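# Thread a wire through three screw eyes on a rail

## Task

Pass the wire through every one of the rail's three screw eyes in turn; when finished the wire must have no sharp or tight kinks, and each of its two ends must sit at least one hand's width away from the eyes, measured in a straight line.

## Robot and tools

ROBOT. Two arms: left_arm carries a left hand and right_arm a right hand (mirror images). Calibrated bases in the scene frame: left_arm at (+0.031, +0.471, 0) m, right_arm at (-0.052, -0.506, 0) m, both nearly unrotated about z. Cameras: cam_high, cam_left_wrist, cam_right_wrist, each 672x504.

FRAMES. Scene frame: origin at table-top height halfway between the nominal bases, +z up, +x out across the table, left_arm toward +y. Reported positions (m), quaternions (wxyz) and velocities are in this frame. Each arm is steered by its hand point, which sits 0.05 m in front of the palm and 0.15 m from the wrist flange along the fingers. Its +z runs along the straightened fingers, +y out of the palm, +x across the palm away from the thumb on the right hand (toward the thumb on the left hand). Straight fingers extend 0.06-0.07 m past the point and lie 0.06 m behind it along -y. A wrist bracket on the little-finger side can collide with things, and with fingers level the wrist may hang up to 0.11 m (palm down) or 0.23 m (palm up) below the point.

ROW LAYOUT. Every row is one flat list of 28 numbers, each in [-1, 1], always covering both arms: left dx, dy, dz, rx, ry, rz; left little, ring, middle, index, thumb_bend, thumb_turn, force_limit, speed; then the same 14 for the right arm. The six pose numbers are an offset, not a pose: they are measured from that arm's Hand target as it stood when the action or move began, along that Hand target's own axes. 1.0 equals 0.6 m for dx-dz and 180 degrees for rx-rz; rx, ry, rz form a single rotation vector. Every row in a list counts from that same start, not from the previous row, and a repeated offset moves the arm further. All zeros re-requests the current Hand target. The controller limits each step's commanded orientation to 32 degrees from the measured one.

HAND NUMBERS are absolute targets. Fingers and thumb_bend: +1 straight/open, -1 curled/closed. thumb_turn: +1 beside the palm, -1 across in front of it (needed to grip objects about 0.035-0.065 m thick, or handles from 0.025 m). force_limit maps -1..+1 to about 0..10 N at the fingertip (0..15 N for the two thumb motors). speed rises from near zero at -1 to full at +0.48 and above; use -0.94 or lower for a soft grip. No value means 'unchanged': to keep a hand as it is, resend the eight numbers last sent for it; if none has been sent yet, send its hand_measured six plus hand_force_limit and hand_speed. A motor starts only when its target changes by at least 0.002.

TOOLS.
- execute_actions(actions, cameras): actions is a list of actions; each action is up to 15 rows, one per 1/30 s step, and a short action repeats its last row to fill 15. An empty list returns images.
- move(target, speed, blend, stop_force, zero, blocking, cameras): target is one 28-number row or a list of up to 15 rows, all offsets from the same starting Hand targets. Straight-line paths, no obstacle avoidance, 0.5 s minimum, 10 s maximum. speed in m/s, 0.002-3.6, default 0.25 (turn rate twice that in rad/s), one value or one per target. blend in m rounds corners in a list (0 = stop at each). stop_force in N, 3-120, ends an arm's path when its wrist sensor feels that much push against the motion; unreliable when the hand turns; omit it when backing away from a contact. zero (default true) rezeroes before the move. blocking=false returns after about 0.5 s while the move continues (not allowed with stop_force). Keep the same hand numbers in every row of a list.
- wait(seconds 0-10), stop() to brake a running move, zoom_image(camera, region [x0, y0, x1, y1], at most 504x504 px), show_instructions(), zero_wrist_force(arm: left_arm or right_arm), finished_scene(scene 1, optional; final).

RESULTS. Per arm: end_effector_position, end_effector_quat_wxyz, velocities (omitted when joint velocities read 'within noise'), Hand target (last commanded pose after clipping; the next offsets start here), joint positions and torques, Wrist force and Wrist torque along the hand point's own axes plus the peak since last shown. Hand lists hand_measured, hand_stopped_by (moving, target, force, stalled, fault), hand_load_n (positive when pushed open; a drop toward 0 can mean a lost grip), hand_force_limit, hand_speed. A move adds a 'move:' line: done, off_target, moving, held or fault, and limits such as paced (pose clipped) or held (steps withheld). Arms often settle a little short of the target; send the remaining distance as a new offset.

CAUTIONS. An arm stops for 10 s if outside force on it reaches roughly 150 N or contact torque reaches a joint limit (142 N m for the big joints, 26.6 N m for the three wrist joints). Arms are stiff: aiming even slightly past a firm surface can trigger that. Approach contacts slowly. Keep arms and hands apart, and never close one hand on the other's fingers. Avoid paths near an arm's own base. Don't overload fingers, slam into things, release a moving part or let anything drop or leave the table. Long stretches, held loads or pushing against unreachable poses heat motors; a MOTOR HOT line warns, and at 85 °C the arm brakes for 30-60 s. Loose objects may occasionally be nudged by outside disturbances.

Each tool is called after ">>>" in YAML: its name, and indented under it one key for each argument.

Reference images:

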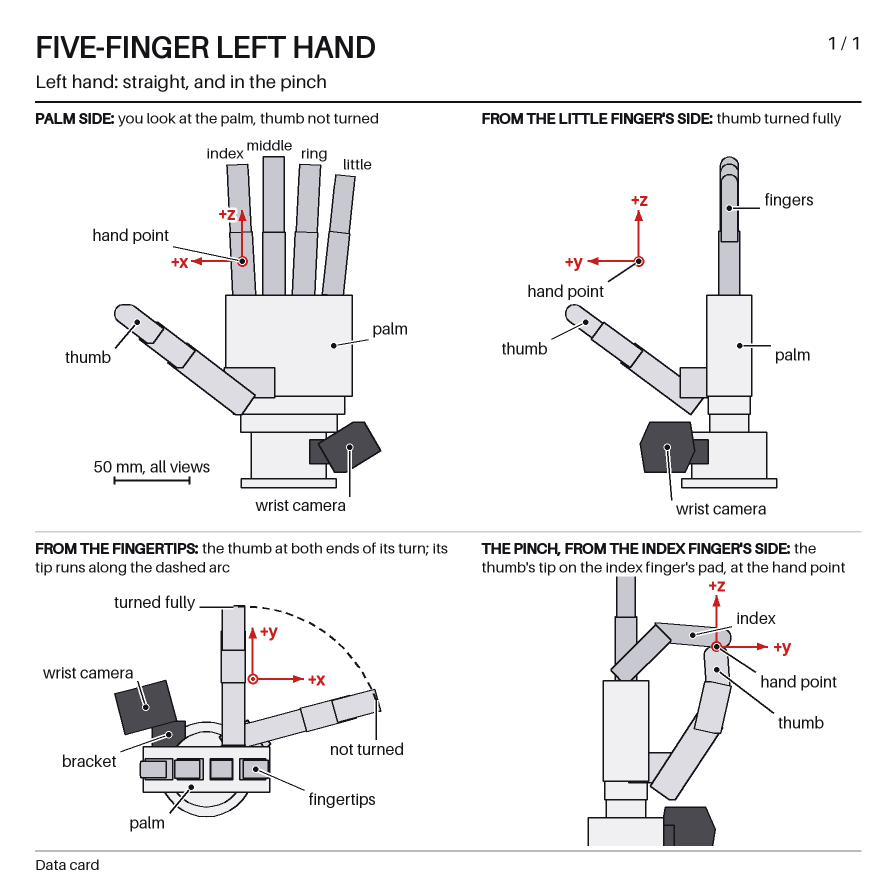

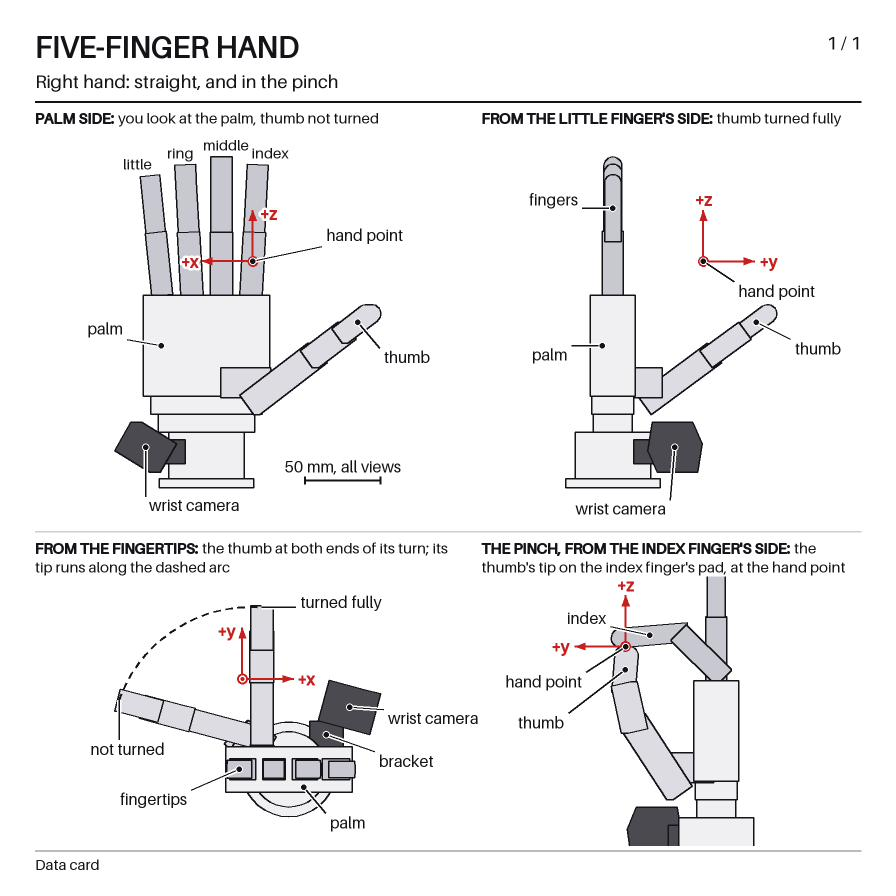

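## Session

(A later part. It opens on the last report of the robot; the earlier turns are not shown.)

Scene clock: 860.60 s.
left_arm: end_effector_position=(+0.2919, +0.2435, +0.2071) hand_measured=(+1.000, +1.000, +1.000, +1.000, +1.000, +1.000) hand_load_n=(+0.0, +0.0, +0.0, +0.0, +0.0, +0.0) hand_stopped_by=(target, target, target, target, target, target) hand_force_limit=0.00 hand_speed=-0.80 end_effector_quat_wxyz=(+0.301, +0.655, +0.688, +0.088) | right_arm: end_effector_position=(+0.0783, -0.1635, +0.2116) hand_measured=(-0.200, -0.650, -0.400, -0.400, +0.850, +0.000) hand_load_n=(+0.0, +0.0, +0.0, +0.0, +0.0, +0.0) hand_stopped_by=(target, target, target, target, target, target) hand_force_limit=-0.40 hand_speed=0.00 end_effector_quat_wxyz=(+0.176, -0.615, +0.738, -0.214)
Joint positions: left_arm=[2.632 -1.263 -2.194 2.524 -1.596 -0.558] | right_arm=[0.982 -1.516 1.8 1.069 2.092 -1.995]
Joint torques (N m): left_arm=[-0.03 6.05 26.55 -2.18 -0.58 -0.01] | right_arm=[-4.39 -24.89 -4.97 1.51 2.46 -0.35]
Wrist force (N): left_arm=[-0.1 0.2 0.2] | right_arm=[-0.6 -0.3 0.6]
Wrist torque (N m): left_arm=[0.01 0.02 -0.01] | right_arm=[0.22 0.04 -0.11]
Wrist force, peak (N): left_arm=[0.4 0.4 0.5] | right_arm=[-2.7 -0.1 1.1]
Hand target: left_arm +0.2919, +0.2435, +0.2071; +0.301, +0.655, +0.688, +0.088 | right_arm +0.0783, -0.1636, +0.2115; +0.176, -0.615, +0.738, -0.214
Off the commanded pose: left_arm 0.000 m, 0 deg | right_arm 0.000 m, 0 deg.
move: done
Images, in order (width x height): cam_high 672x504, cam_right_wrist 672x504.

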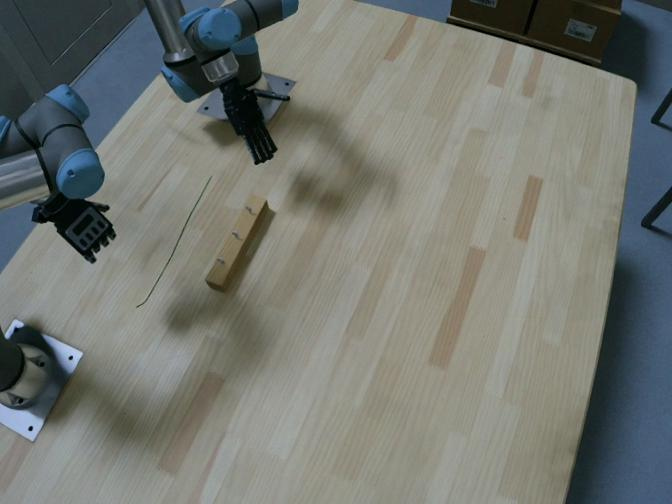

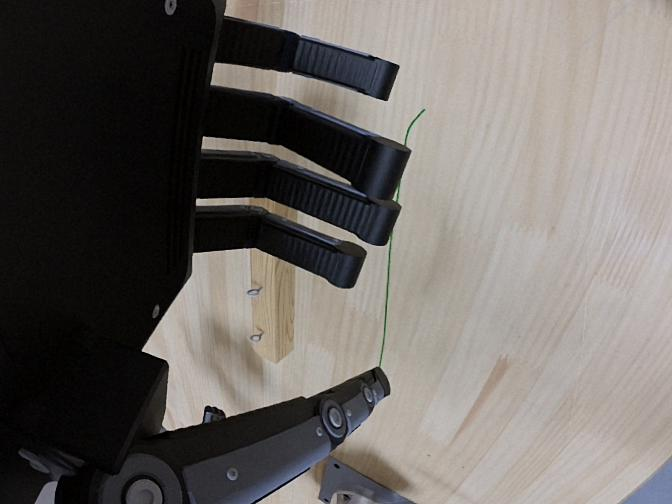

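>>> move:
  target: [-0.115,-0.073,-0.253,-0.133,0.0025,-0.950,1,1,1,1,1,1,0,-0.8,0,0,0,0,0,0,-0.2,-0.65,-0.4,-0.4,0.85,0,-0.4,0]
  cameras: ["all"]
  speed: 0.4

Scene clock: 892.57 s.
left_arm: end_effector_position=(+0.1718, +0.2135, +0.3270) hand_measured=(+1.000, +1.000, +1.000, +1.000, +1.000, +1.000) hand_load_n=(+0.0, +0.0, +0.0, +0.0, +0.0, +0.0) hand_stopped_by=(target, target, target, target, target, target) hand_force_limit=0.00 hand_speed=-0.80 end_effector_quat_wxyz=(-0.195, +0.680, -0.680, +0.195) end_effector_velocity=(+0.000, +0.000, +0.000) end_effector_angular_velocity=(-0.003, +0.000, +0.005) | right_arm: end_effector_position=(+0.0783, -0.1636, +0.2115) hand_measured=(-0.200, -0.650, -0.400, -0.400, +0.850, +0.000) hand_load_n=(+0.0, +0.0, +0.0, +0.0, +0.0, +0.0) hand_stopped_by=(target, target, target, target, target, target) hand_force_limit=-0.40 hand_speed=0.00 end_effector_quat_wxyz=(+0.176, -0.615, +0.738, -0.214)
Joint positions: left_arm=[2.437 -1.318 -1.722 1.911 -1.925 -3.774] | right_arm=[0.982 -1.516 1.8 1.069 2.092 -1.995]
Joint velocities: left_arm=[0 0 0 0 0 -0.006] | right_arm=[within noise]
Joint torques (N m): left_arm=[-13.55 6.36 34.37 -0.73 -1.55 -1.44] | right_arm=[-9.34 -24.08 -5.54 0.89 1.78 -2.09]
Wrist force (N): left_arm=[0.4 -0.7 1.8] | right_arm=[-0.4 -0.2 0.4]
Wrist torque (N m): left_arm=[-0.35 -0.11 -0.10] | right_arm=[0.26 0.02 -0.08]
Wrist force, peak (N): left_arm=[0.1 -1.1 2.2] | right_arm=[-0.6 -0.7 0.9]
Hand target: left_arm +0.1718, +0.2134, +0.3271; -0.195, +0.680, -0.679, +0.195 | right_arm +0.0783, -0.1636, +0.2115; +0.176, -0.615, +0.738, -0.214
Off the commanded pose: left_arm 0.000 m, 0 deg | right_arm 0.000 m, 0 deg.
move: done

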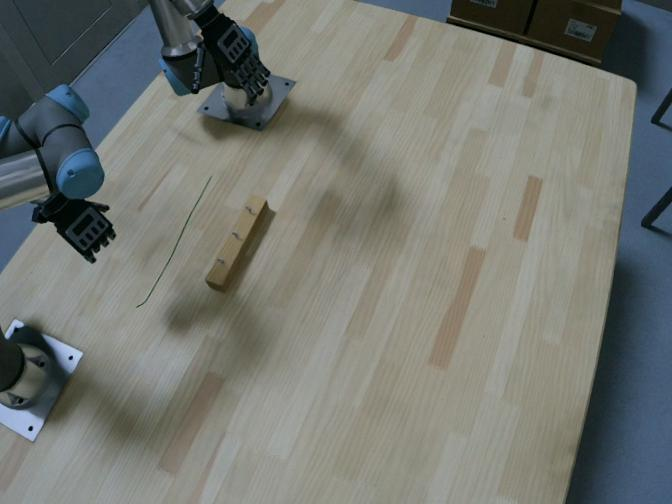

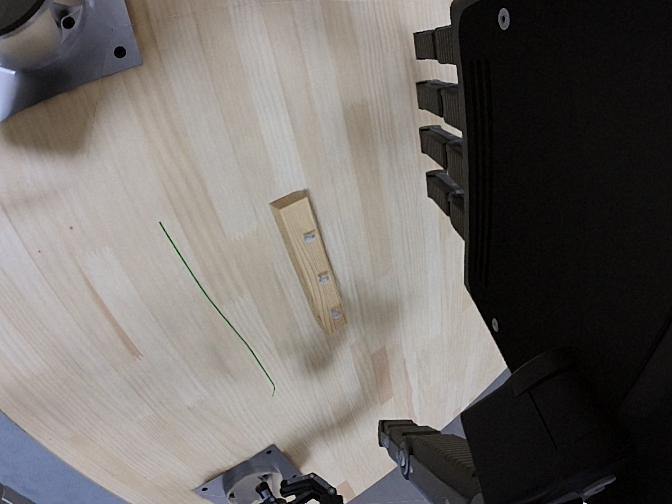

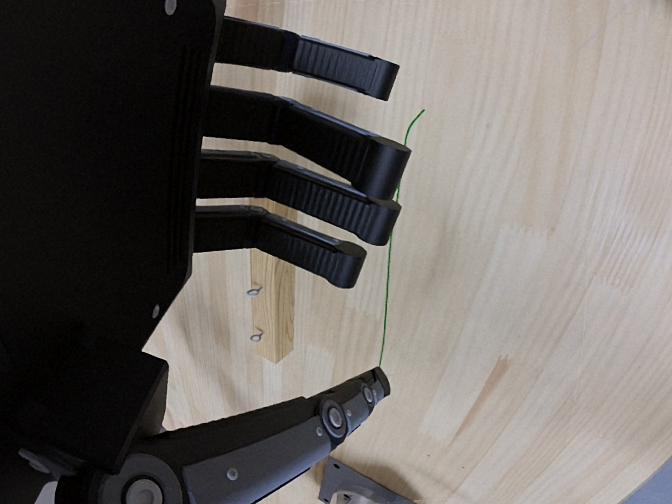

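>>> zoom_image:
  camera: "cam_left_wrist"
  region: [240, 170, 380, 350]

>>> zoom_image:
  camera: "cam_left_wrist"
  region: [140, 200, 300, 420]

Scaled by 2.800 from the camera's 672x504 image, which has a finer 960x720 frame.

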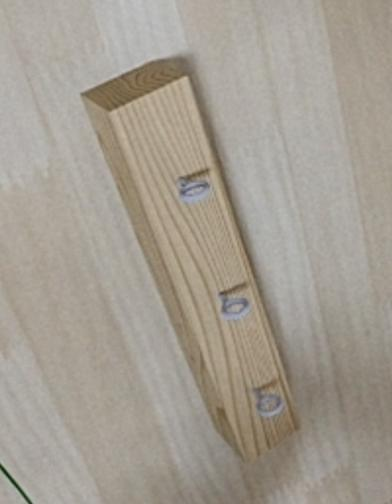

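Scaled by 2.291 from the camera's 672x504 image, which has a finer 960x720 frame.

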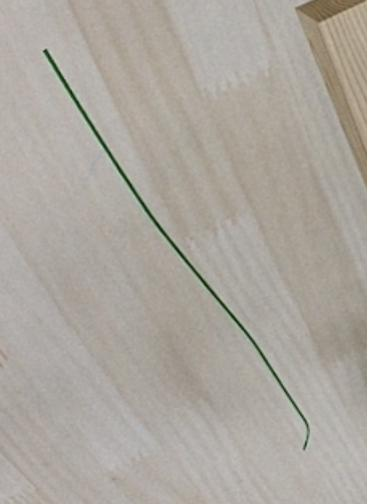

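>>> move:
  target: [0,0,0,0,0,0,1,1,1,1,1,1,0,-0.8,-0.212,0.1212,0.222,0,0,0,-0.65,-0.65,-0.35,-0.48,-1,-1,-0.4,0.3]
  cameras: ["cam_right_wrist","cam_left_wrist"]

Scene clock: 917.53 s.
left_arm: end_effector_position=(+0.1718, +0.2134, +0.3271) hand_measured=(+1.000, +1.000, +1.000, +1.000, +1.000, +1.000) hand_load_n=(+0.0, +0.0, +0.0, +0.0, +0.0, +0.0) hand_stopped_by=(target, target, target, target, target, target) hand_force_limit=0.00 hand_speed=-0.80 end_effector_quat_wxyz=(-0.195, +0.680, -0.679, +0.195) | right_arm: end_effector_position=(+0.1104, -0.0407, +0.0597) hand_measured=(-0.650, -0.650, -0.350, -0.480, +0.364, -0.662) hand_load_n=(+0.0, +0.0, +0.0, +0.5, +5.0, +5.5) hand_stopped_by=(target, target, target, target, force, force) hand_force_limit=-0.40 hand_speed=0.30 end_effector_quat_wxyz=(+0.176, -0.615, +0.738, -0.214)
Joint positions: left_arm=[2.437 -1.318 -1.722 1.911 -1.925 -3.774] | right_arm=[1.067 -1.064 1.64 0.826 2.109 -1.899]
Joint torques (N m): left_arm=[-13.48 1.73 35.34 -2.68 1.62 -1.73] | right_arm=[-9.86 -28.08 -17.48 0.84 0.24 -2.15]
Wrist force (N): left_arm=[0.3 -0.5 1.7] | right_arm=[-0.6 -0.3 0.8]
Wrist torque (N m): left_arm=[-0.32 -0.09 -0.10] | right_arm=[0.21 0.04 -0.05]
Wrist force, peak (N): left_arm=[0.1 -0.9 2.2] | right_arm=[-1.8 0.6 2.1]
Hand target: left_arm +0.1718, +0.2134, +0.3271; -0.195, +0.680, -0.679, +0.195 | right_arm +0.1104, -0.0406, +0.0596; +0.176, -0.615, +0.738, -0.214
Off the commanded pose: left_arm 0.000 m, 0 deg | right_arm 0.000 m, 0 deg.
move: done
Images, in order (width x height): cam_left_wrist 672x504, cam_right_wrist 672x504.

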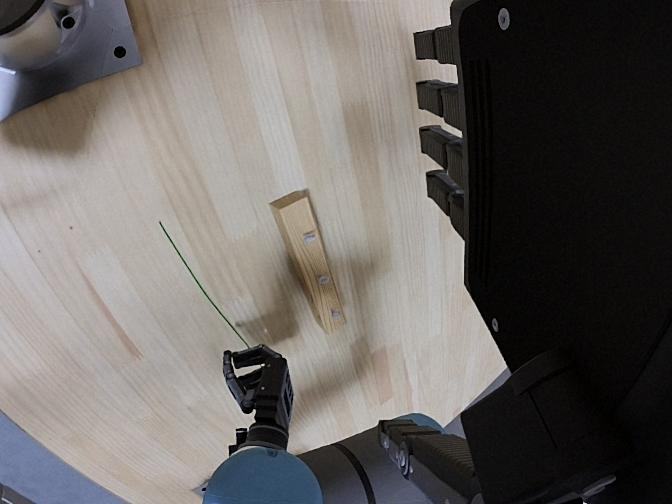

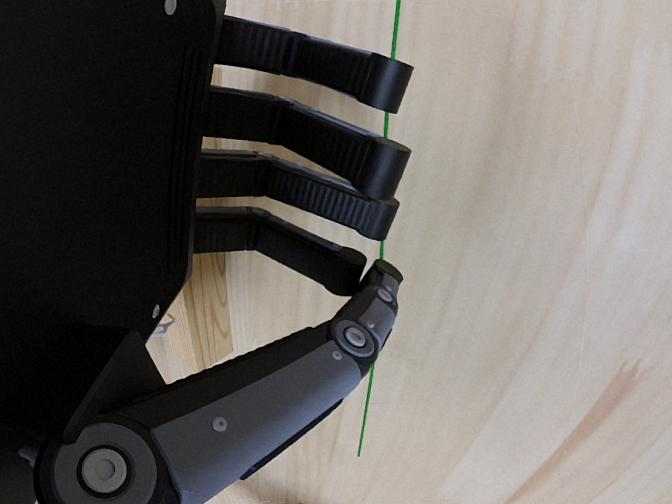

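>>> execute_actions:
  actions:
    - [[0,0,0,0,0,0,1,1,1,1,1,1,0,-0.8,0,0,0,0,0,0,-0.65,-0.65,-0.35,-0.48,0.85,-0.2,-0.4,0.3]]
    - [[0,0,0,0,0,0,1,1,1,1,1,1,0,-0.8,0,0,0,0,0,0,-0.65,-0.65,-0.3,-0.48,0.85,-1,-0.4,0.3]]
    - [[0,0,0,0,0,0,1,1,1,1,1,1,0,-0.8,0,0,0,0,0,0,-0.65,-0.65,-0.3,-0.48,0.85,-1,-0.4,0.3]]
    - [[0,0,0,0,0,0,1,1,1,1,1,1,0,-0.8,0,0,0,0,0,0,-0.65,-0.65,-0.3,-0.48,0.5,-1,-0.4,0.3]]
  cameras: ["cam_right_wrist"]

Scene clock: 930.13 s.
left_arm: end_effector_position=(+0.1718, +0.2134, +0.3271) hand_measured=(+1.000, +1.000, +1.000, +1.000, +1.000, +1.000) hand_load_n=(+0.0, +0.0, +0.0, +0.0, +0.0, +0.0) hand_stopped_by=(target, target, target, target, target, target) hand_force_limit=0.00 hand_speed=-0.80 end_effector_quat_wxyz=(-0.195, +0.680, -0.679, +0.195) | right_arm: end_effector_position=(+0.1104, -0.0406, +0.0596) hand_measured=(-0.650, -0.650, -0.300, -0.480, +0.500, -1.000) hand_load_n=(+0.0, +0.0, +0.0, +0.0, +0.0, +0.0) hand_stopped_by=(target, target, target, target, target, target) hand_force_limit=-0.40 hand_speed=0.30 end_effector_quat_wxyz=(+0.176, -0.615, +0.738, -0.214)
Joint positions: left_arm=[2.437 -1.318 -1.722 1.911 -1.925 -3.774] | right_arm=[1.067 -1.064 1.64 0.825 2.108 -1.899]
Joint torques (N m): left_arm=[-14.03 2.32 35.26 -2.68 0.47 -1.74] | right_arm=[-9.48 -28.88 -26.45 0.93 -0.15 -1.72]
Wrist force (N): left_arm=[0.2 -0.5 1.9] | right_arm=[-0.9 -0.1 0.5]
Wrist torque (N m): left_arm=[-0.33 -0.07 -0.09] | right_arm=[0.25 0.08 -0.04]
Wrist force, peak (N): left_arm=[0.5 -0.8 2.1] | right_arm=[-0.7 -0.5 1.1]
Hand target: left_arm +0.1718, +0.2134, +0.3271; -0.195, +0.680, -0.679, +0.195 | right_arm +0.1104, -0.0406, +0.0596; +0.176, -0.615, +0.738, -0.214
Off the commanded pose: left_arm 0.000 m, 0 deg | right_arm 0.000 m, 0 deg.
Images, in order (width x height): cam_right_wrist 672x504.

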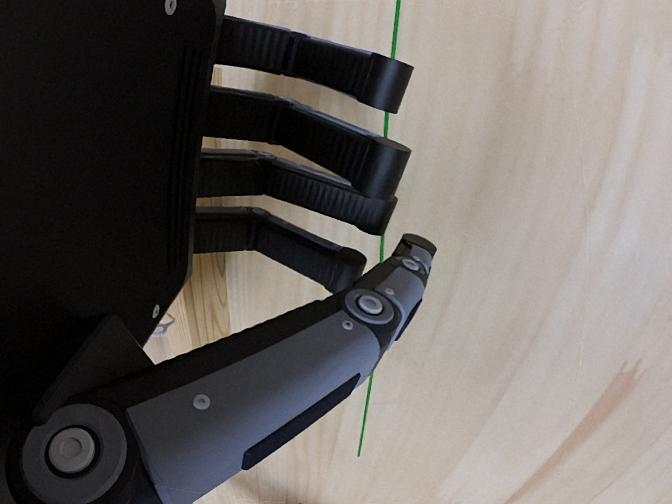

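>>> move:
  target: [0,0,0,0,0,0,1,1,1,1,1,1,0,-0.8,0,0.0155,0.069,0,0,0,-0.65,-0.65,-0.3,-0.48,0.5,-1,-0.4,0.3]
  cameras: ["cam_right_wrist"]
  speed: 0.1

Scene clock: 936.30 s.
left_arm: end_effector_position=(+0.1718, +0.2134, +0.3271) hand_measured=(+1.000, +1.000, +1.000, +1.000, +1.000, +1.000) hand_load_n=(+0.0, +0.0, +0.0, +0.0, +0.0, -0.5) hand_stopped_by=(target, target, target, target, target, target) hand_force_limit=0.00 hand_speed=-0.80 end_effector_quat_wxyz=(-0.195, +0.680, -0.679, +0.195) | right_arm: end_effector_position=(+0.1243, -0.0434, +0.0197) hand_measured=(-0.650, -0.650, -0.300, -0.480, +0.500, -1.000) hand_load_n=(+0.0, +0.0, +0.0, +0.0, +0.0, +0.0) hand_stopped_by=(target, target, target, target, target, target) hand_force_limit=-0.40 hand_speed=0.30 end_effector_quat_wxyz=(+0.176, -0.615, +0.738, -0.214)
Joint positions: left_arm=[2.437 -1.318 -1.722 1.911 -1.925 -3.774] | right_arm=[1.036 -1.012 1.673 0.723 2.103 -1.934]
Joint torques (N m): left_arm=[-13.25 1.95 35.48 -2.7 -0.34 -1.84] | right_arm=[8.16 -31.74 -25.88 1.33 2.14 2.2]
Wrist force (N): left_arm=[0.3 -1.0 1.9] | right_arm=[-0.5 -0.2 0.6]
Wrist torque (N m): left_arm=[-0.39 -0.08 -0.08] | right_arm=[0.24 0.03 -0.02]
Wrist force, peak (N): left_arm=[0.5 -1.1 2.0] | right_arm=[-0.8 0.0 1.5]
Hand target: left_arm +0.1718, +0.2134, +0.3271; -0.195, +0.680, -0.679, +0.195 | right_arm +0.1244, -0.0433, +0.0196; +0.176, -0.615, +0.738, -0.214
Off the commanded pose: left_arm 0.000 m, 0 deg | right_arm 0.000 m, 0 deg.
move: done
Images, in order (width x height): cam_right_wrist 672x504.

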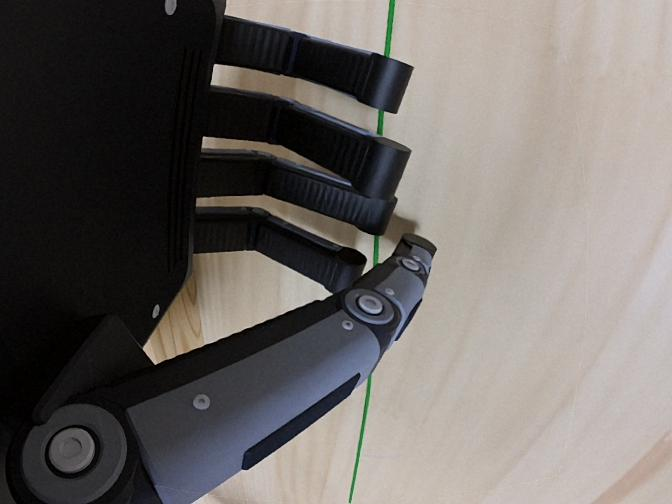

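>>> move:
  target: [0,0,0,0,0,0,1,1,1,1,1,1,0,-0.8,0,0.0133,0.0212,0,0,0,-0.65,-0.65,-0.3,-0.48,0.5,-1,-0.4,0.3]
  cameras: ["cam_right_wrist"]
  speed: 0.012
  stop_force: 5

>>> zoom_image:
  camera: "cam_right_wrist"
  region: [300, 120, 500, 320]

Scene clock: 942.90 s.
left_arm: end_effector_position=(+0.1718, +0.2134, +0.3271) hand_measured=(+1.000, +1.000, +1.000, +1.000, +1.000, +1.000) hand_load_n=(+0.0, +0.0, +0.0, +0.0, -0.5, +0.0) hand_stopped_by=(target, target, target, target, target, target) hand_force_limit=0.00 hand_speed=-0.80 end_effector_quat_wxyz=(-0.195, +0.680, -0.679, +0.195) | right_arm: end_effector_position=(+0.1243, -0.0433, +0.0105) hand_measured=(-0.650, -0.650, -0.300, -0.480, +0.500, -1.000) hand_load_n=(+0.0, +0.0, -5.0, +0.0, +0.0, +0.0) hand_stopped_by=(target, target, target, target, target, target) hand_force_limit=-0.40 hand_speed=0.30 end_effector_quat_wxyz=(+0.176, -0.615, +0.738, -0.214)
Joint positions: left_arm=[2.437 -1.318 -1.722 1.911 -1.925 -3.774] | right_arm=[1.036 -0.999 1.679 0.703 2.103 -1.934]
Joint torques (N m): left_arm=[-13.55 1.85 35.37 -2.7 -1.25 -1.74] | right_arm=[3.58 -39.72 -25.04 1.47 1.44 1.02]
Wrist force (N): left_arm=[0.4 -1.0 1.5] | right_arm=[0.0 -2.2 -3.5]
Wrist torque (N m): left_arm=[-0.37 -0.11 -0.08] | right_arm=[0.13 0.08 -0.07]
Wrist force, peak (N): left_arm=[0.6 -0.8 2.1] | right_arm=[0.3 -3.9 -6.5]
Hand target: left_arm +0.1718, +0.2134, +0.3271; -0.195, +0.680, -0.679, +0.195 | right_arm +0.1243, -0.0433, +0.0105; +0.176, -0.615, +0.738, -0.214 (not the last commanded pose)
Off the commanded pose: left_arm 0.000 m, 0 deg | right_arm 0.006 m, 0 deg.
move: contact (right_arm)
Images, in order (width x height): cam_right_wrist 672x504.

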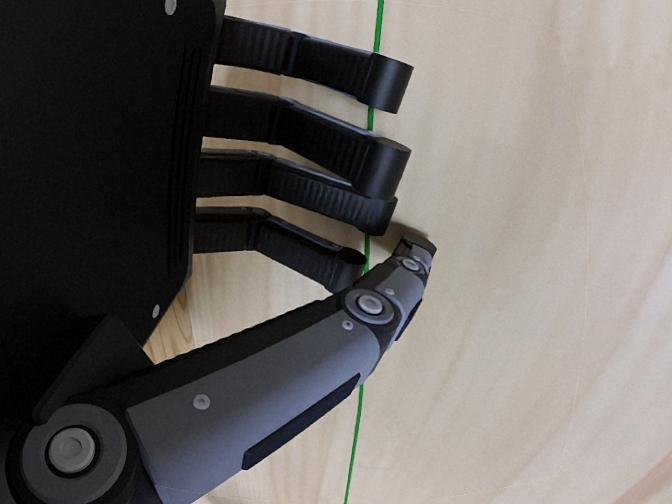

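Scaled by 2.520 from the camera's 672x504 image, which has a finer 960x720 frame.

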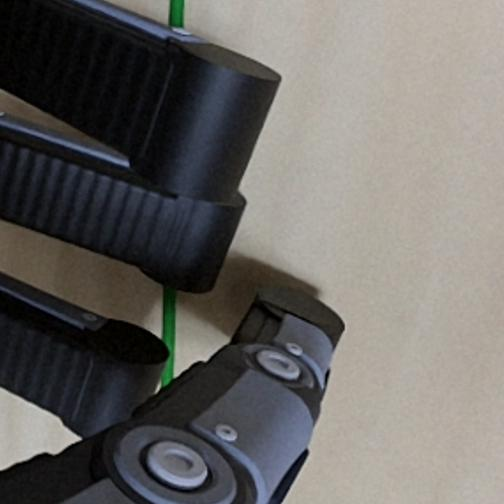

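>>> move:
  target: [0,0,0,0,0,0,1,1,1,1,1,1,0,-0.8,0,0.0035,-0.0022,0,0,0,-0.65,-0.65,-0.3,-0.48,0.5,-1,-0.4,0.3]
  cameras: ["cam_right_wrist","cam_left_wrist"]
  speed: 0.01

>>> zoom_image:
  camera: "cam_right_wrist"
  region: [270, 300, 470, 504]

>>> zoom_image:
  camera: "cam_left_wrist"
  region: [140, 200, 300, 420]

Scene clock: 949.33 s.
left_arm: end_effector_position=(+0.1718, +0.2134, +0.3271) hand_measured=(+1.000, +1.000, +1.000, +1.000, +1.000, +1.000) hand_load_n=(+0.0, +0.0, +0.0, +0.0, +0.0, +0.0) hand_stopped_by=(target, target, target, target, target, target) hand_force_limit=0.00 hand_speed=-0.80 end_effector_quat_wxyz=(-0.195, +0.680, -0.679, +0.195) | right_arm: end_effector_position=(+0.1219, -0.0428, +0.0105) hand_measured=(-0.650, -0.650, -0.300, -0.480, +0.500, -1.000) hand_load_n=(+0.0, +0.5, -0.5, +0.0, +0.0, +0.0) hand_stopped_by=(target, target, target, target, target, target) hand_force_limit=-0.40 hand_speed=0.30 end_effector_quat_wxyz=(+0.176, -0.615, +0.738, -0.214)
Joint positions: left_arm=[2.437 -1.318 -1.722 1.911 -1.925 -3.774] | right_arm=[1.041 -0.998 1.679 0.705 2.104 -1.928]
Joint torques (N m): left_arm=[-13.17 1.49 35.76 -2.82 -2.02 -1.58] | right_arm=[-1.26 -30.53 -4.3 2.97 2.22 0.81]
Wrist force (N): left_arm=[0.1 -0.5 1.8] | right_arm=[-0.5 -0.6 0.7]
Wrist torque (N m): left_arm=[-0.32 -0.07 -0.10] | right_arm=[0.16 0.04 -0.11]
Wrist force, peak (N): left_arm=[0.1 -0.9 2.2] | right_arm=[-0.1 -2.2 -4.1]
Hand target: left_arm +0.1718, +0.2134, +0.3271; -0.195, +0.680, -0.679, +0.195 | right_arm +0.1219, -0.0429, +0.0105; +0.176, -0.615, +0.738, -0.214
Off the commanded pose: left_arm 0.000 m, 0 deg | right_arm 0.000 m, 0 deg.
move: done
Images, in order (width x height): cam_left_wrist 672x504, cam_right_wrist 672x504.

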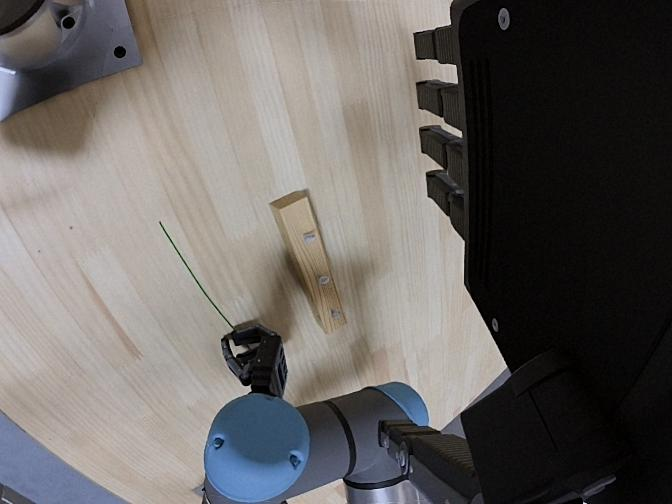

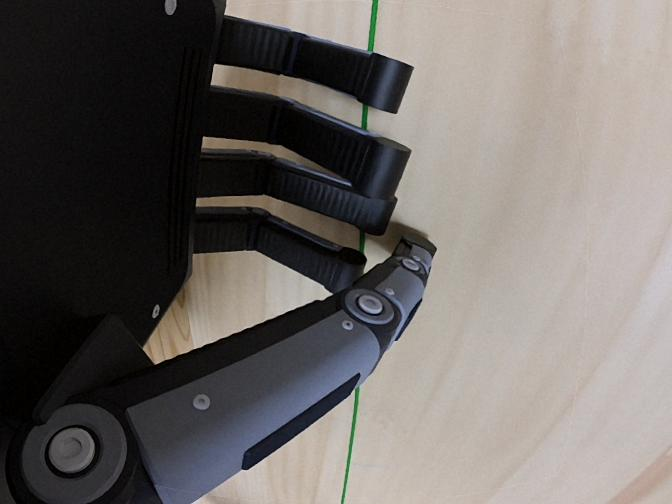

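Scaled by 2.471 from the camera's 672x504 image, which has a finer 960x720 frame.

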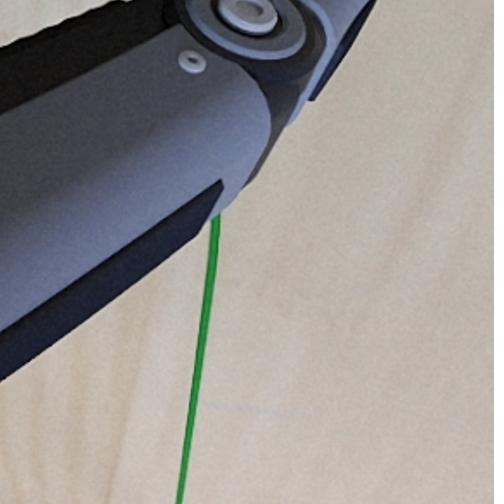

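Scaled by 2.291 from the camera's 672x504 image, which has a finer 960x720 frame.

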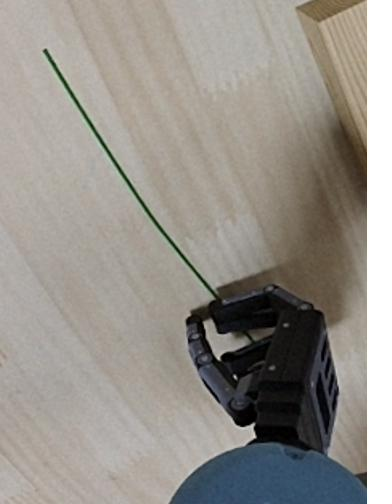

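>>> move:
  target: [0,0,0,0,0,0,1,1,1,1,1,1,0,-0.8,0,0.0044,0.0071,0,0,0,-0.65,-0.65,-0.3,-0.48,0.5,-1,-0.4,0.3]
  cameras: []
  speed: 0.01
  stop_force: 4

Scene clock: 964.23 s.
left_arm: end_effector_position=(+0.1718, +0.2134, +0.3271) hand_measured=(+1.000, +1.000, +1.000, +1.000, +1.000, +1.000) hand_load_n=(+0.0, +0.0, +0.0, +0.0, +0.0, +0.0) hand_stopped_by=(target, target, target, target, target, target) hand_force_limit=0.00 hand_speed=-0.80 end_effector_quat_wxyz=(-0.195, +0.680, -0.679, +0.195) | right_arm: end_effector_position=(+0.1219, -0.0429, +0.0100) hand_measured=(-0.650, -0.650, -0.300, -0.480, +0.500, -1.000) hand_load_n=(+0.0, +0.0, -3.0, +0.0, +0.0, +0.0) hand_stopped_by=(target, target, target, target, target, target) hand_force_limit=-0.40 hand_speed=0.30 end_effector_quat_wxyz=(+0.176, -0.615, +0.738, -0.214)
Joint positions: left_arm=[2.437 -1.318 -1.722 1.911 -1.925 -3.774] | right_arm=[1.041 -0.998 1.68 0.704 2.104 -1.928]
Joint torques (N m): left_arm=[-13.02 2.29 34.94 -2.76 -2.45 -1.74] | right_arm=[0.74 -39.48 -25.23 2.81 -0.24 -1.9]
Wrist force (N): left_arm=[0.3 -0.9 1.8] | right_arm=[-0.1 -0.8 -1.6]
Wrist torque (N m): left_arm=[-0.39 -0.10 -0.08] | right_arm=[0.19 0.04 -0.09]
Wrist force, peak (N): left_arm=[0.5 -0.8 2.1] | right_arm=[-0.4 -8.2 -4.5]
Hand target: left_arm +0.1718, +0.2134, +0.3271; -0.195, +0.680, -0.679, +0.195 | right_arm +0.1219, -0.0429, +0.0100; +0.176, -0.615, +0.738, -0.214 (not the last commanded pose)
Off the commanded pose: left_arm 0.000 m, 0 deg | right_arm 0.004 m, 0 deg.
move: contact (right_arm)
No camera images: "cameras" was empty.

>>> move:
  target: [0,0,0,0,0,0,1,1,1,1,1,1,0,-0.8,0,-0.01,-0.0019,0,0,0,-0.65,-0.65,-0.3,-0.48,0.5,-1,-0.4,0.3]
  cameras: []
  speed: 0.05

>>> move:
  target: [0,0,0,0,0,0,1,1,1,1,1,1,0,-0.8,0,0.007,0.0113,0,0,0,-0.65,-0.65,-0.3,-0.48,0.5,-1,-0.4,0.3]
  cameras: ["cam_right_wrist"]
  speed: 0.01
  stop_force: 4

>>> zoom_image:
  camera: "cam_right_wrist"
  region: [300, 120, 500, 320]

Scene clock: 979.27 s.
left_arm: end_effector_position=(+0.1718, +0.2134, +0.3271) hand_measured=(+1.000, +1.000, +1.000, +1.000, +1.000, +1.000) hand_load_n=(+0.0, +0.0, +0.0, +0.0, -0.5, +0.0) hand_stopped_by=(target, target, target, target, target, target) hand_force_limit=0.00 hand_speed=-0.80 end_effector_quat_wxyz=(-0.195, +0.680, -0.679, +0.195) | right_arm: end_effector_position=(+0.1264, -0.0437, +0.0142) hand_measured=(-0.650, -0.650, -0.300, -0.480, +0.500, -1.000) hand_load_n=(+0.0, +0.0, +0.0, +0.0, +0.0, +0.0) hand_stopped_by=(target, target, target, target, target, target) hand_force_limit=-0.40 hand_speed=0.30 end_effector_quat_wxyz=(+0.176, -0.615, +0.738, -0.214)
Joint positions: left_arm=[2.437 -1.318 -1.722 1.911 -1.925 -3.774] | right_arm=[1.031 -1.005 1.677 0.708 2.102 -1.94]
Joint torques (N m): left_arm=[-13.47 2.31 35.95 -2.81 -2.52 -1.6] | right_arm=[5.96 -31.03 -20.03 2.2 -0.11 1.09]
Wrist force (N): left_arm=[0.4 -0.9 2.1] | right_arm=[-0.4 -0.1 0.4]
Wrist torque (N m): left_arm=[-0.40 -0.10 -0.07] | right_arm=[0.26 0.03 0.06]
Wrist force, peak (N): left_arm=[0.5 -0.9 2.2] | right_arm=[-0.4 -1.2 -2.2]
Hand target: left_arm +0.1718, +0.2134, +0.3271; -0.195, +0.680, -0.679, +0.195 | right_arm +0.1263, -0.0437, +0.0141; +0.176, -0.615, +0.738, -0.214
Off the commanded pose: left_arm 0.000 m, 0 deg | right_arm 0.000 m, 0 deg.
move: done
No camera images: "cameras" was empty.

Scene clock: 980.60 s.
left_arm: end_effector_position=(+0.1718, +0.2134, +0.3271) hand_measured=(+1.000, +1.000, +1.000, +1.000, +1.000, +1.000) hand_load_n=(+0.0, +0.0, +0.0, +0.0, +0.0, -0.5) hand_stopped_by=(target, target, target, target, target, target) hand_force_limit=0.00 hand_speed=-0.80 end_effector_quat_wxyz=(-0.195, +0.680, -0.679, +0.195) | right_arm: end_effector_position=(+0.1264, -0.0436, +0.0114) hand_measured=(-0.650, -0.650, -0.300, -0.480, +0.500, -1.000) hand_load_n=(+0.0, +0.0, -3.0, +0.0, +0.0, +0.5) hand_stopped_by=(target, target, target, target, target, target) hand_force_limit=-0.40 hand_speed=0.30 end_effector_quat_wxyz=(+0.176, -0.615, +0.738, -0.214)
Joint positions: left_arm=[2.437 -1.318 -1.722 1.911 -1.925 -3.774] | right_arm=[1.031 -1.001 1.679 0.702 2.102 -1.939]
Joint torques (N m): left_arm=[-13.29 2.19 34.75 -2.71 -2.44 -1.56] | right_arm=[4.49 -40.2 -24.15 3.24 0.95 2.04]
Wrist force (N): left_arm=[0.2 -0.9 1.6] | right_arm=[-0.2 -2.7 -1.8]
Wrist torque (N m): left_arm=[-0.37 -0.08 -0.08] | right_arm=[0.18 0.05 -0.01]
Wrist force, peak (N): left_arm=[0.4 -0.9 2.1] | right_arm=[-0.1 -5.1 -3.8]
Hand target: left_arm +0.1718, +0.2134, +0.3271; -0.195, +0.680, -0.679, +0.195 | right_arm +0.1264, -0.0436, +0.0114; +0.176, -0.615, +0.738, -0.214 (not the last commanded pose)
Off the commanded pose: left_arm 0.000 m, 0 deg | right_arm 0.005 m, 0 deg.
move: contact (right_arm)
Images, in order (width x height): cam_right_wrist 672x504.

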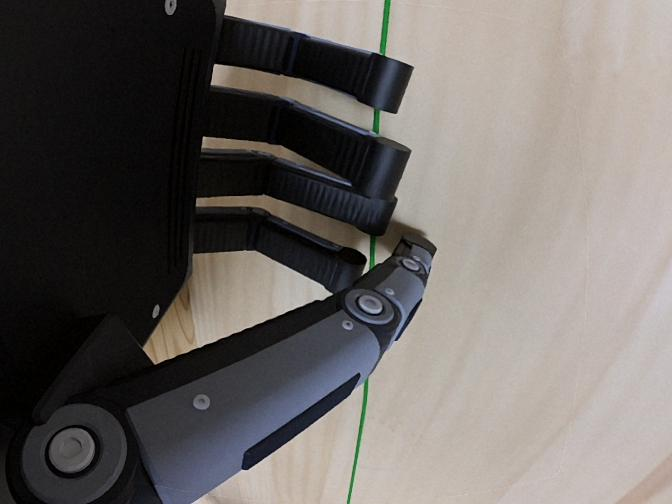

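Scaled by 2.520 from the camera's 672x504 image, which has a finer 960x720 frame.

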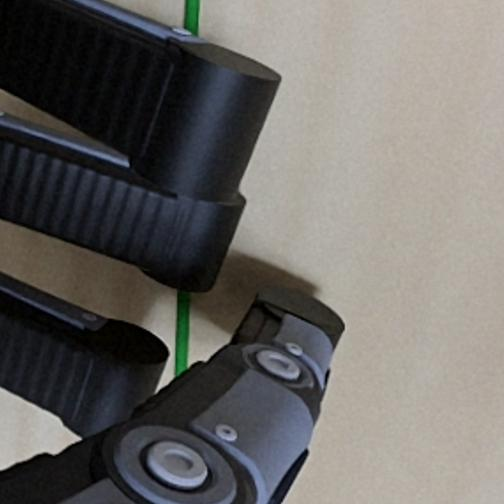

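>>> move:
  target: [0,0,0,0,0,0,1,1,1,1,1,1,0,-0.8,0,-0.0042,-0.0022,0,0,0,-0.65,-0.65,-0.3,-0.48,0.5,-1,-0.4,0.3]
  cameras: []
  speed: 0.05

>>> move:
  target: [0,0,0,0,0,0,1,1,1,1,1,1,0,-0.8,0,0.007,0.0113,0,0,0,-0.65,-0.65,-0.3,-0.48,0.5,-1,-0.4,0.3]
  cameras: []
  speed: 0.01
  stop_force: 6

>>> move:
  target: [0,0,0,0,0,0,1,1,1,1,1,1,0,-0.8,0,0.0035,-0.0022,0,0,0,-0.65,-0.65,-0.3,-0.48,0.5,-1,-0.4,0.3]
  cameras: ["cam_right_wrist","cam_left_wrist"]
  speed: 0.01

>>> zoom_image:
  camera: "cam_left_wrist"
  region: [140, 200, 300, 420]

Scene clock: 990.43 s.
left_arm: end_effector_position=(+0.1718, +0.2134, +0.3271) hand_measured=(+1.000, +1.000, +1.000, +1.000, +1.000, +1.000) hand_load_n=(+0.0, +0.0, +0.0, +0.0, +0.0, +0.0) hand_stopped_by=(target, target, target, target, target, target) hand_force_limit=0.00 hand_speed=-0.80 end_effector_quat_wxyz=(-0.195, +0.680, -0.679, +0.195) | right_arm: end_effector_position=(+0.1278, -0.0439, +0.0139) hand_measured=(-0.650, -0.650, -0.300, -0.480, +0.500, -1.000) hand_load_n=(+0.0, +0.0, +0.0, +0.0, +0.0, +0.0) hand_stopped_by=(target, target, target, target, target, target) hand_force_limit=-0.40 hand_speed=0.30 end_effector_quat_wxyz=(+0.176, -0.615, +0.738, -0.214)
Joint positions: left_arm=[2.437 -1.318 -1.722 1.911 -1.925 -3.774] | right_arm=[1.028 -1.004 1.677 0.706 2.102 -1.943]
Joint torques (N m): left_arm=[-13.61 2.02 34.54 -2.68 -2.52 -1.58] | right_arm=[-4.58 -34.06 -22.86 2.26 -0.44 -0.97]
Wrist force (N): left_arm=[0.2 -0.8 1.8] | right_arm=[-0.4 -0.2 0.4]
Wrist torque (N m): left_arm=[-0.37 -0.07 -0.09] | right_arm=[0.25 0.02 0.06]
Wrist force, peak (N): left_arm=[0.1 -0.8 2.3] | right_arm=[-0.5 -3.3 -2.1]
Hand target: left_arm +0.1718, +0.2134, +0.3271; -0.195, +0.680, -0.679, +0.195 | right_arm +0.1278, -0.0439, +0.0138; +0.176, -0.615, +0.738, -0.214
Off the commanded pose: left_arm 0.000 m, 0 deg | right_arm 0.000 m, 0 deg.
move: done
No camera images: "cameras" was empty.

Scene clock: 991.73 s.
left_arm: end_effector_position=(+0.1718, +0.2134, +0.3271) hand_measured=(+1.000, +1.000, +1.000, +1.000, +1.000, +1.000) hand_load_n=(+0.0, +0.0, +0.0, +0.0, +0.0, -0.5) hand_stopped_by=(target, target, target, target, target, target) hand_force_limit=0.00 hand_speed=-0.80 end_effector_quat_wxyz=(-0.195, +0.680, -0.679, +0.195) | right_arm: end_effector_position=(+0.1278, -0.0439, +0.0114) hand_measured=(-0.650, -0.650, -0.300, -0.480, +0.500, -1.000) hand_load_n=(+0.0, +0.0, -4.5, +0.0, +0.0, +0.0) hand_stopped_by=(target, target, target, target, target, target) hand_force_limit=-0.40 hand_speed=0.30 end_effector_quat_wxyz=(+0.176, -0.615, +0.738, -0.214)
Joint positions: left_arm=[2.437 -1.318 -1.722 1.911 -1.925 -3.774] | right_arm=[1.028 -1.001 1.678 0.701 2.102 -1.943]
Joint torques (N m): left_arm=[-13.5 1.71 34.63 -2.7 -2.4 -1.61] | right_arm=[-3.29 -38.87 -23.82 3.19 -0.34 0.04]
Wrist force (N): left_arm=[0.3 -0.6 1.7] | right_arm=[-0.3 -4.6 -3.3]
Wrist torque (N m): left_arm=[-0.33 -0.10 -0.09] | right_arm=[0.08 0.12 -0.05]
Wrist force, peak (N): left_arm=[0.6 -0.8 2.0] | right_arm=[0.0 -7.0 -5.4]
Hand target: left_arm +0.1718, +0.2134, +0.3271; -0.195, +0.680, -0.679, +0.195 | right_arm +0.1278, -0.0439, +0.0114; +0.176, -0.615, +0.738, -0.214 (not the last commanded pose)
Off the commanded pose: left_arm 0.000 m, 0 deg | right_arm 0.006 m, 0 deg.
move: contact (right_arm)
No camera images: "cameras" was empty.

Scene clock: 992.43 s.
left_arm: end_effector_position=(+0.1718, +0.2134, +0.3271) hand_measured=(+1.000, +1.000, +1.000, +1.000, +1.000, +1.000) hand_load_n=(+0.0, +0.0, +0.0, +0.0, +0.0, +0.0) hand_stopped_by=(target, target, target, target, target, target) hand_force_limit=0.00 hand_speed=-0.80 end_effector_quat_wxyz=(-0.195, +0.680, -0.679, +0.195) | right_arm: end_effector_position=(+0.1253, -0.0433, +0.0114) hand_measured=(-0.650, -0.650, -0.300, -0.480, +0.500, -1.000) hand_load_n=(+0.0, +0.5, -1.0, +0.0, +0.0, +0.0) hand_stopped_by=(target, target, target, target, target, target) hand_force_limit=-0.40 hand_speed=0.30 end_effector_quat_wxyz=(+0.176, -0.615, +0.738, -0.214)
Joint positions: left_arm=[2.437 -1.318 -1.722 1.911 -1.925 -3.774] | right_arm=[1.034 -1 1.679 0.703 2.103 -1.937]
Joint torques (N m): left_arm=[-13.25 1.71 35.01 -2.69 -2.41 -1.46] | right_arm=[-1.27 -29.11 -1.37 2.84 2.13 0.77]
Wrist force (N): left_arm=[0.3 -0.8 2.1] | right_arm=[-0.5 -1.8 -0.8]
Wrist torque (N m): left_arm=[-0.38 -0.08 -0.09] | right_arm=[0.20 0.04 -0.12]
Wrist force, peak (N): left_arm=[0.3 -0.8 2.1] | right_arm=[0.8 -6.5 -2.3]
Hand target: left_arm +0.1718, +0.2134, +0.3271; -0.195, +0.680, -0.679, +0.195 | right_arm +0.1254, -0.0434, +0.0114; +0.176, -0.615, +0.738, -0.214
Off the commanded pose: left_arm 0.000 m, 0 deg | right_arm 0.000 m, 0 deg.
move: done
Images, in order (width x height): cam_left_wrist 672x504, cam_right_wrist 672x504.

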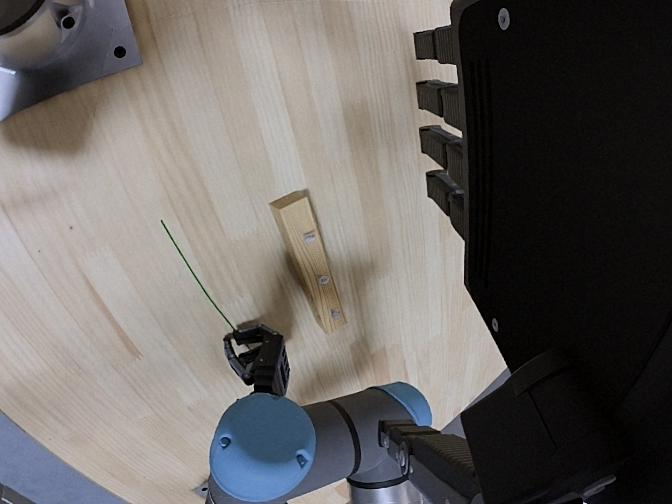

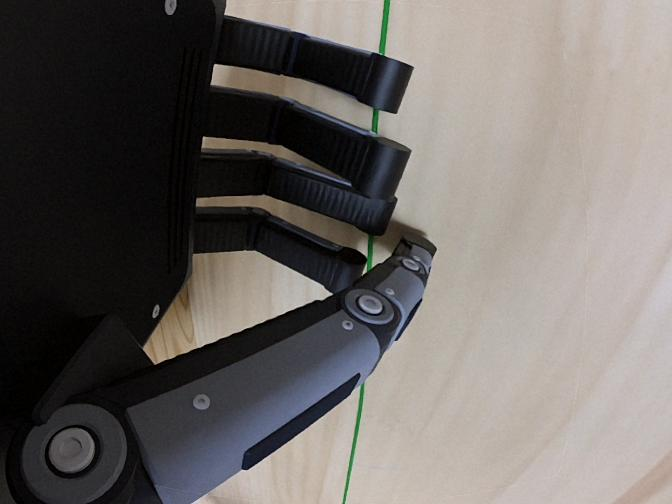

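Scaled by 2.291 from the camera's 672x504 image, which has a finer 960x720 frame.

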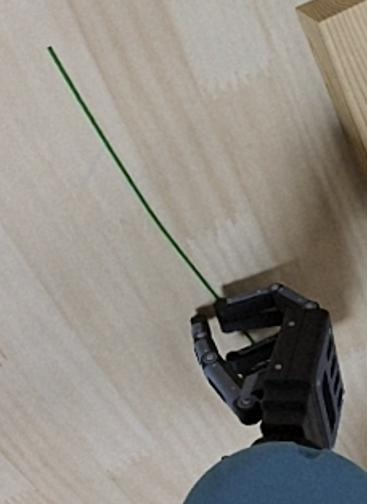

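>>> move:
  target: [0,0,0,0,0,0,1,1,1,1,1,1,0,-0.8,0.13,-0.08,-0.118,0,0,0,-0.27,-0.65,-0.4,-0.4,0.85,-1,-0.4,0.3]
  cameras: ["cam_right_wrist","cam_left_wrist"]

>>> zoom_image:
  camera: "cam_left_wrist"
  region: [140, 200, 300, 420]

Scene clock: 1029.17 s.
left_arm: end_effector_position=(+0.1718, +0.2134, +0.3271) hand_measured=(+1.000, +1.000, +1.000, +1.000, +1.000, +1.000) hand_load_n=(+0.0, +0.0, +0.0, +0.0, +0.0, +0.0) hand_stopped_by=(target, target, target, target, target, target) hand_force_limit=0.00 hand_speed=-0.80 end_effector_quat_wxyz=(-0.195, +0.680, -0.679, +0.195) | right_arm: end_effector_position=(+0.1142, -0.1203, +0.0971) hand_measured=(-0.270, -0.650, -0.400, -0.400, +0.850, -1.000) hand_load_n=(+0.0, +0.0, +0.0, +0.0, +0.0, +0.0) hand_stopped_by=(target, target, target, target, target, target) hand_force_limit=-0.40 hand_speed=0.30 end_effector_quat_wxyz=(+0.176, -0.615, +0.738, -0.214) end_effector_velocity=(+0.000, +0.000, +0.002) end_effector_angular_velocity=(+0.003, -0.002, -0.002)
Joint positions: left_arm=[2.437 -1.318 -1.722 1.911 -1.925 -3.774] | right_arm=[0.959 -1.288 1.843 0.784 2.087 -2.021]
Joint velocities: left_arm=[within noise] | right_arm=[-0.001 -0.005 0 0.002 0 0.001]
Joint torques (N m): left_arm=[-13.5 2.31 35.01 -2.77 -2.59 -1.56] | right_arm=[0.74 -31.7 -14.57 3.16 2.56 0.93]
Wrist force (N): left_arm=[0.4 -0.6 1.8] | right_arm=[-0.6 -0.3 0.8]
Wrist torque (N m): left_arm=[-0.33 -0.11 -0.09] | right_arm=[0.22 0.03 -0.11]
Wrist force, peak (N): left_arm=[0.3 -0.8 2.3] | right_arm=[-1.8 0.7 1.8]
Hand target: left_arm +0.1718, +0.2134, +0.3271; -0.195, +0.680, -0.679, +0.195 | right_arm +0.1142, -0.1204, +0.0971; +0.176, -0.615, +0.738, -0.214
Off the commanded pose: left_arm 0.000 m, 0 deg | right_arm 0.000 m, 0 deg.
move: done
Images, in order (width x height): cam_left_wrist 672x504, cam_right_wrist 672x504.

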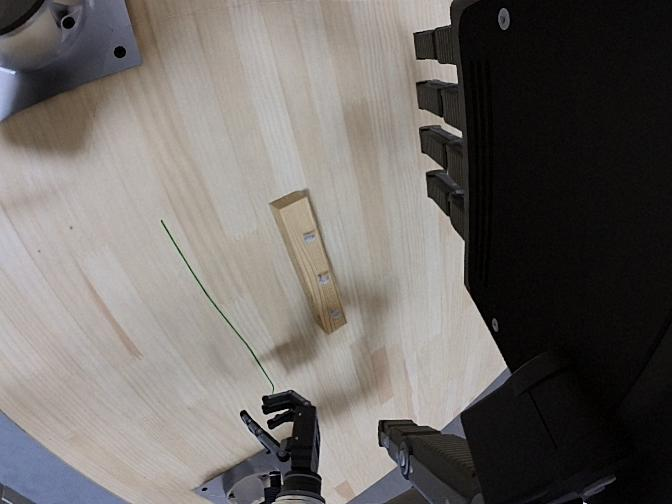

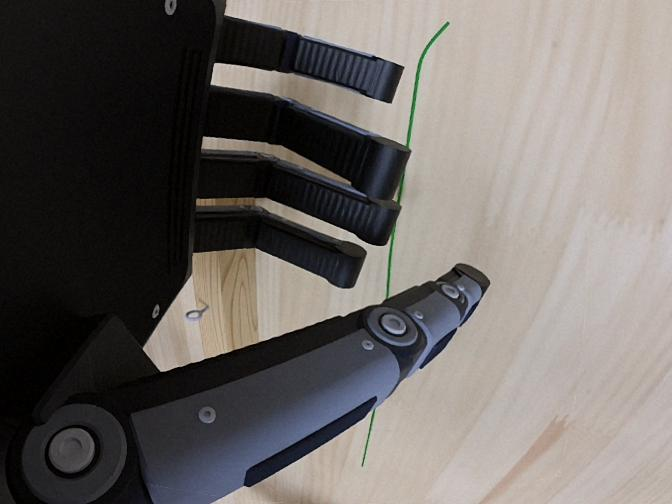

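Scaled by 2.291 from the camera's 672x504 image, which has a finer 960x720 frame.

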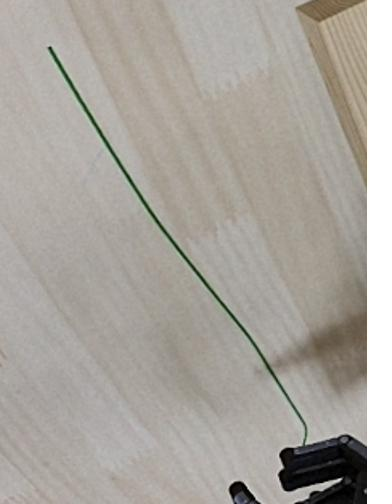

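>>> move:
  target: [0,0,0,0,0,0,1,1,1,1,1,1,0,-0.8,0.0917,0.044,0.124,0,0.0147,0.0236,-0.9,-0.9,-0.6,-0.3,0.6,-1,-0.4,0.3]
  cameras: ["cam_right_wrist"]

>>> zoom_image:
  camera: "cam_right_wrist"
  region: [270, 0, 520, 320]

Scene clock: 1073.20 s.
left_arm: end_effector_position=(+0.1718, +0.2134, +0.3271) hand_measured=(+1.000, +1.000, +1.000, +1.000, +1.000, +1.000) hand_load_n=(+0.0, -0.5, +0.0, +0.0, +0.0, +0.0) hand_stopped_by=(target, target, target, target, target, target) hand_force_limit=0.00 hand_speed=-0.80 end_effector_quat_wxyz=(-0.195, +0.680, -0.679, +0.195) | right_arm: end_effector_position=(+0.1211, -0.1777, +0.0203) hand_measured=(-0.900, -0.900, -0.600, -0.300, +0.600, -1.000) hand_load_n=(+0.0, +0.0, +0.0, +0.0, +0.0, +0.0) hand_stopped_by=(target, target, target, target, target, target) hand_force_limit=-0.40 hand_speed=0.30 end_effector_quat_wxyz=(+0.167, -0.582, +0.764, -0.221)
Joint positions: left_arm=[2.437 -1.318 -1.722 1.911 -1.925 -3.774] | right_arm=[0.856 -1.268 2.064 0.534 2.083 -2.039]
Joint torques (N m): left_arm=[-13.59 2.7 34.77 -2.85 -2.55 -1.52] | right_arm=[-7.46 -21.57 0.05 0.76 2.4 2.28]
Wrist force (N): left_arm=[0.4 -0.8 2.1] | right_arm=[-0.8 -0.3 1.0]
Wrist torque (N m): left_arm=[-0.38 -0.10 -0.08] | right_arm=[0.20 0.06 -0.04]
Wrist force, peak (N): left_arm=[0.3 -0.8 2.4] | right_arm=[0.1 0.3 2.4]
Hand target: left_arm +0.1718, +0.2134, +0.3271; -0.195, +0.680, -0.679, +0.195 | right_arm +0.1211, -0.1779, +0.0202; +0.167, -0.582, +0.764, -0.221
Off the commanded pose: left_arm 0.000 m, 0 deg | right_arm 0.000 m, 0 deg.
move: done
Images, in order (width x height): cam_right_wrist 672x504.

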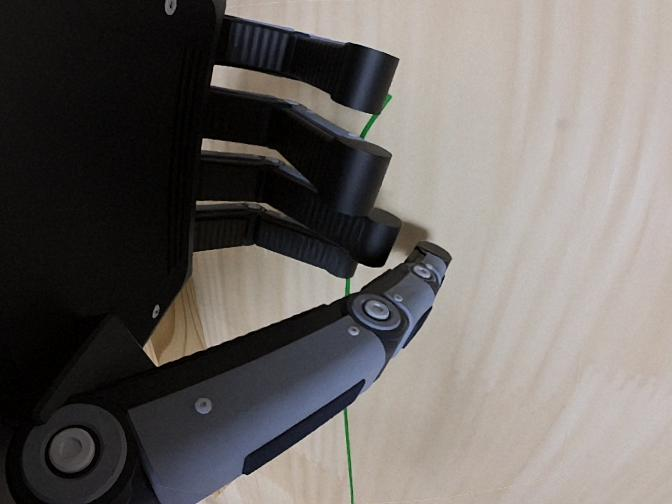

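Scaled by 1.575 from the camera's 672x504 image, which has a finer 960x720 frame.

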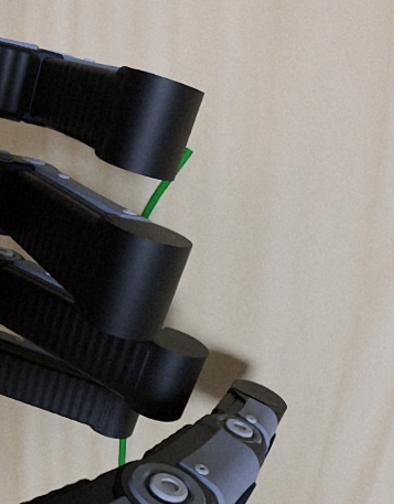

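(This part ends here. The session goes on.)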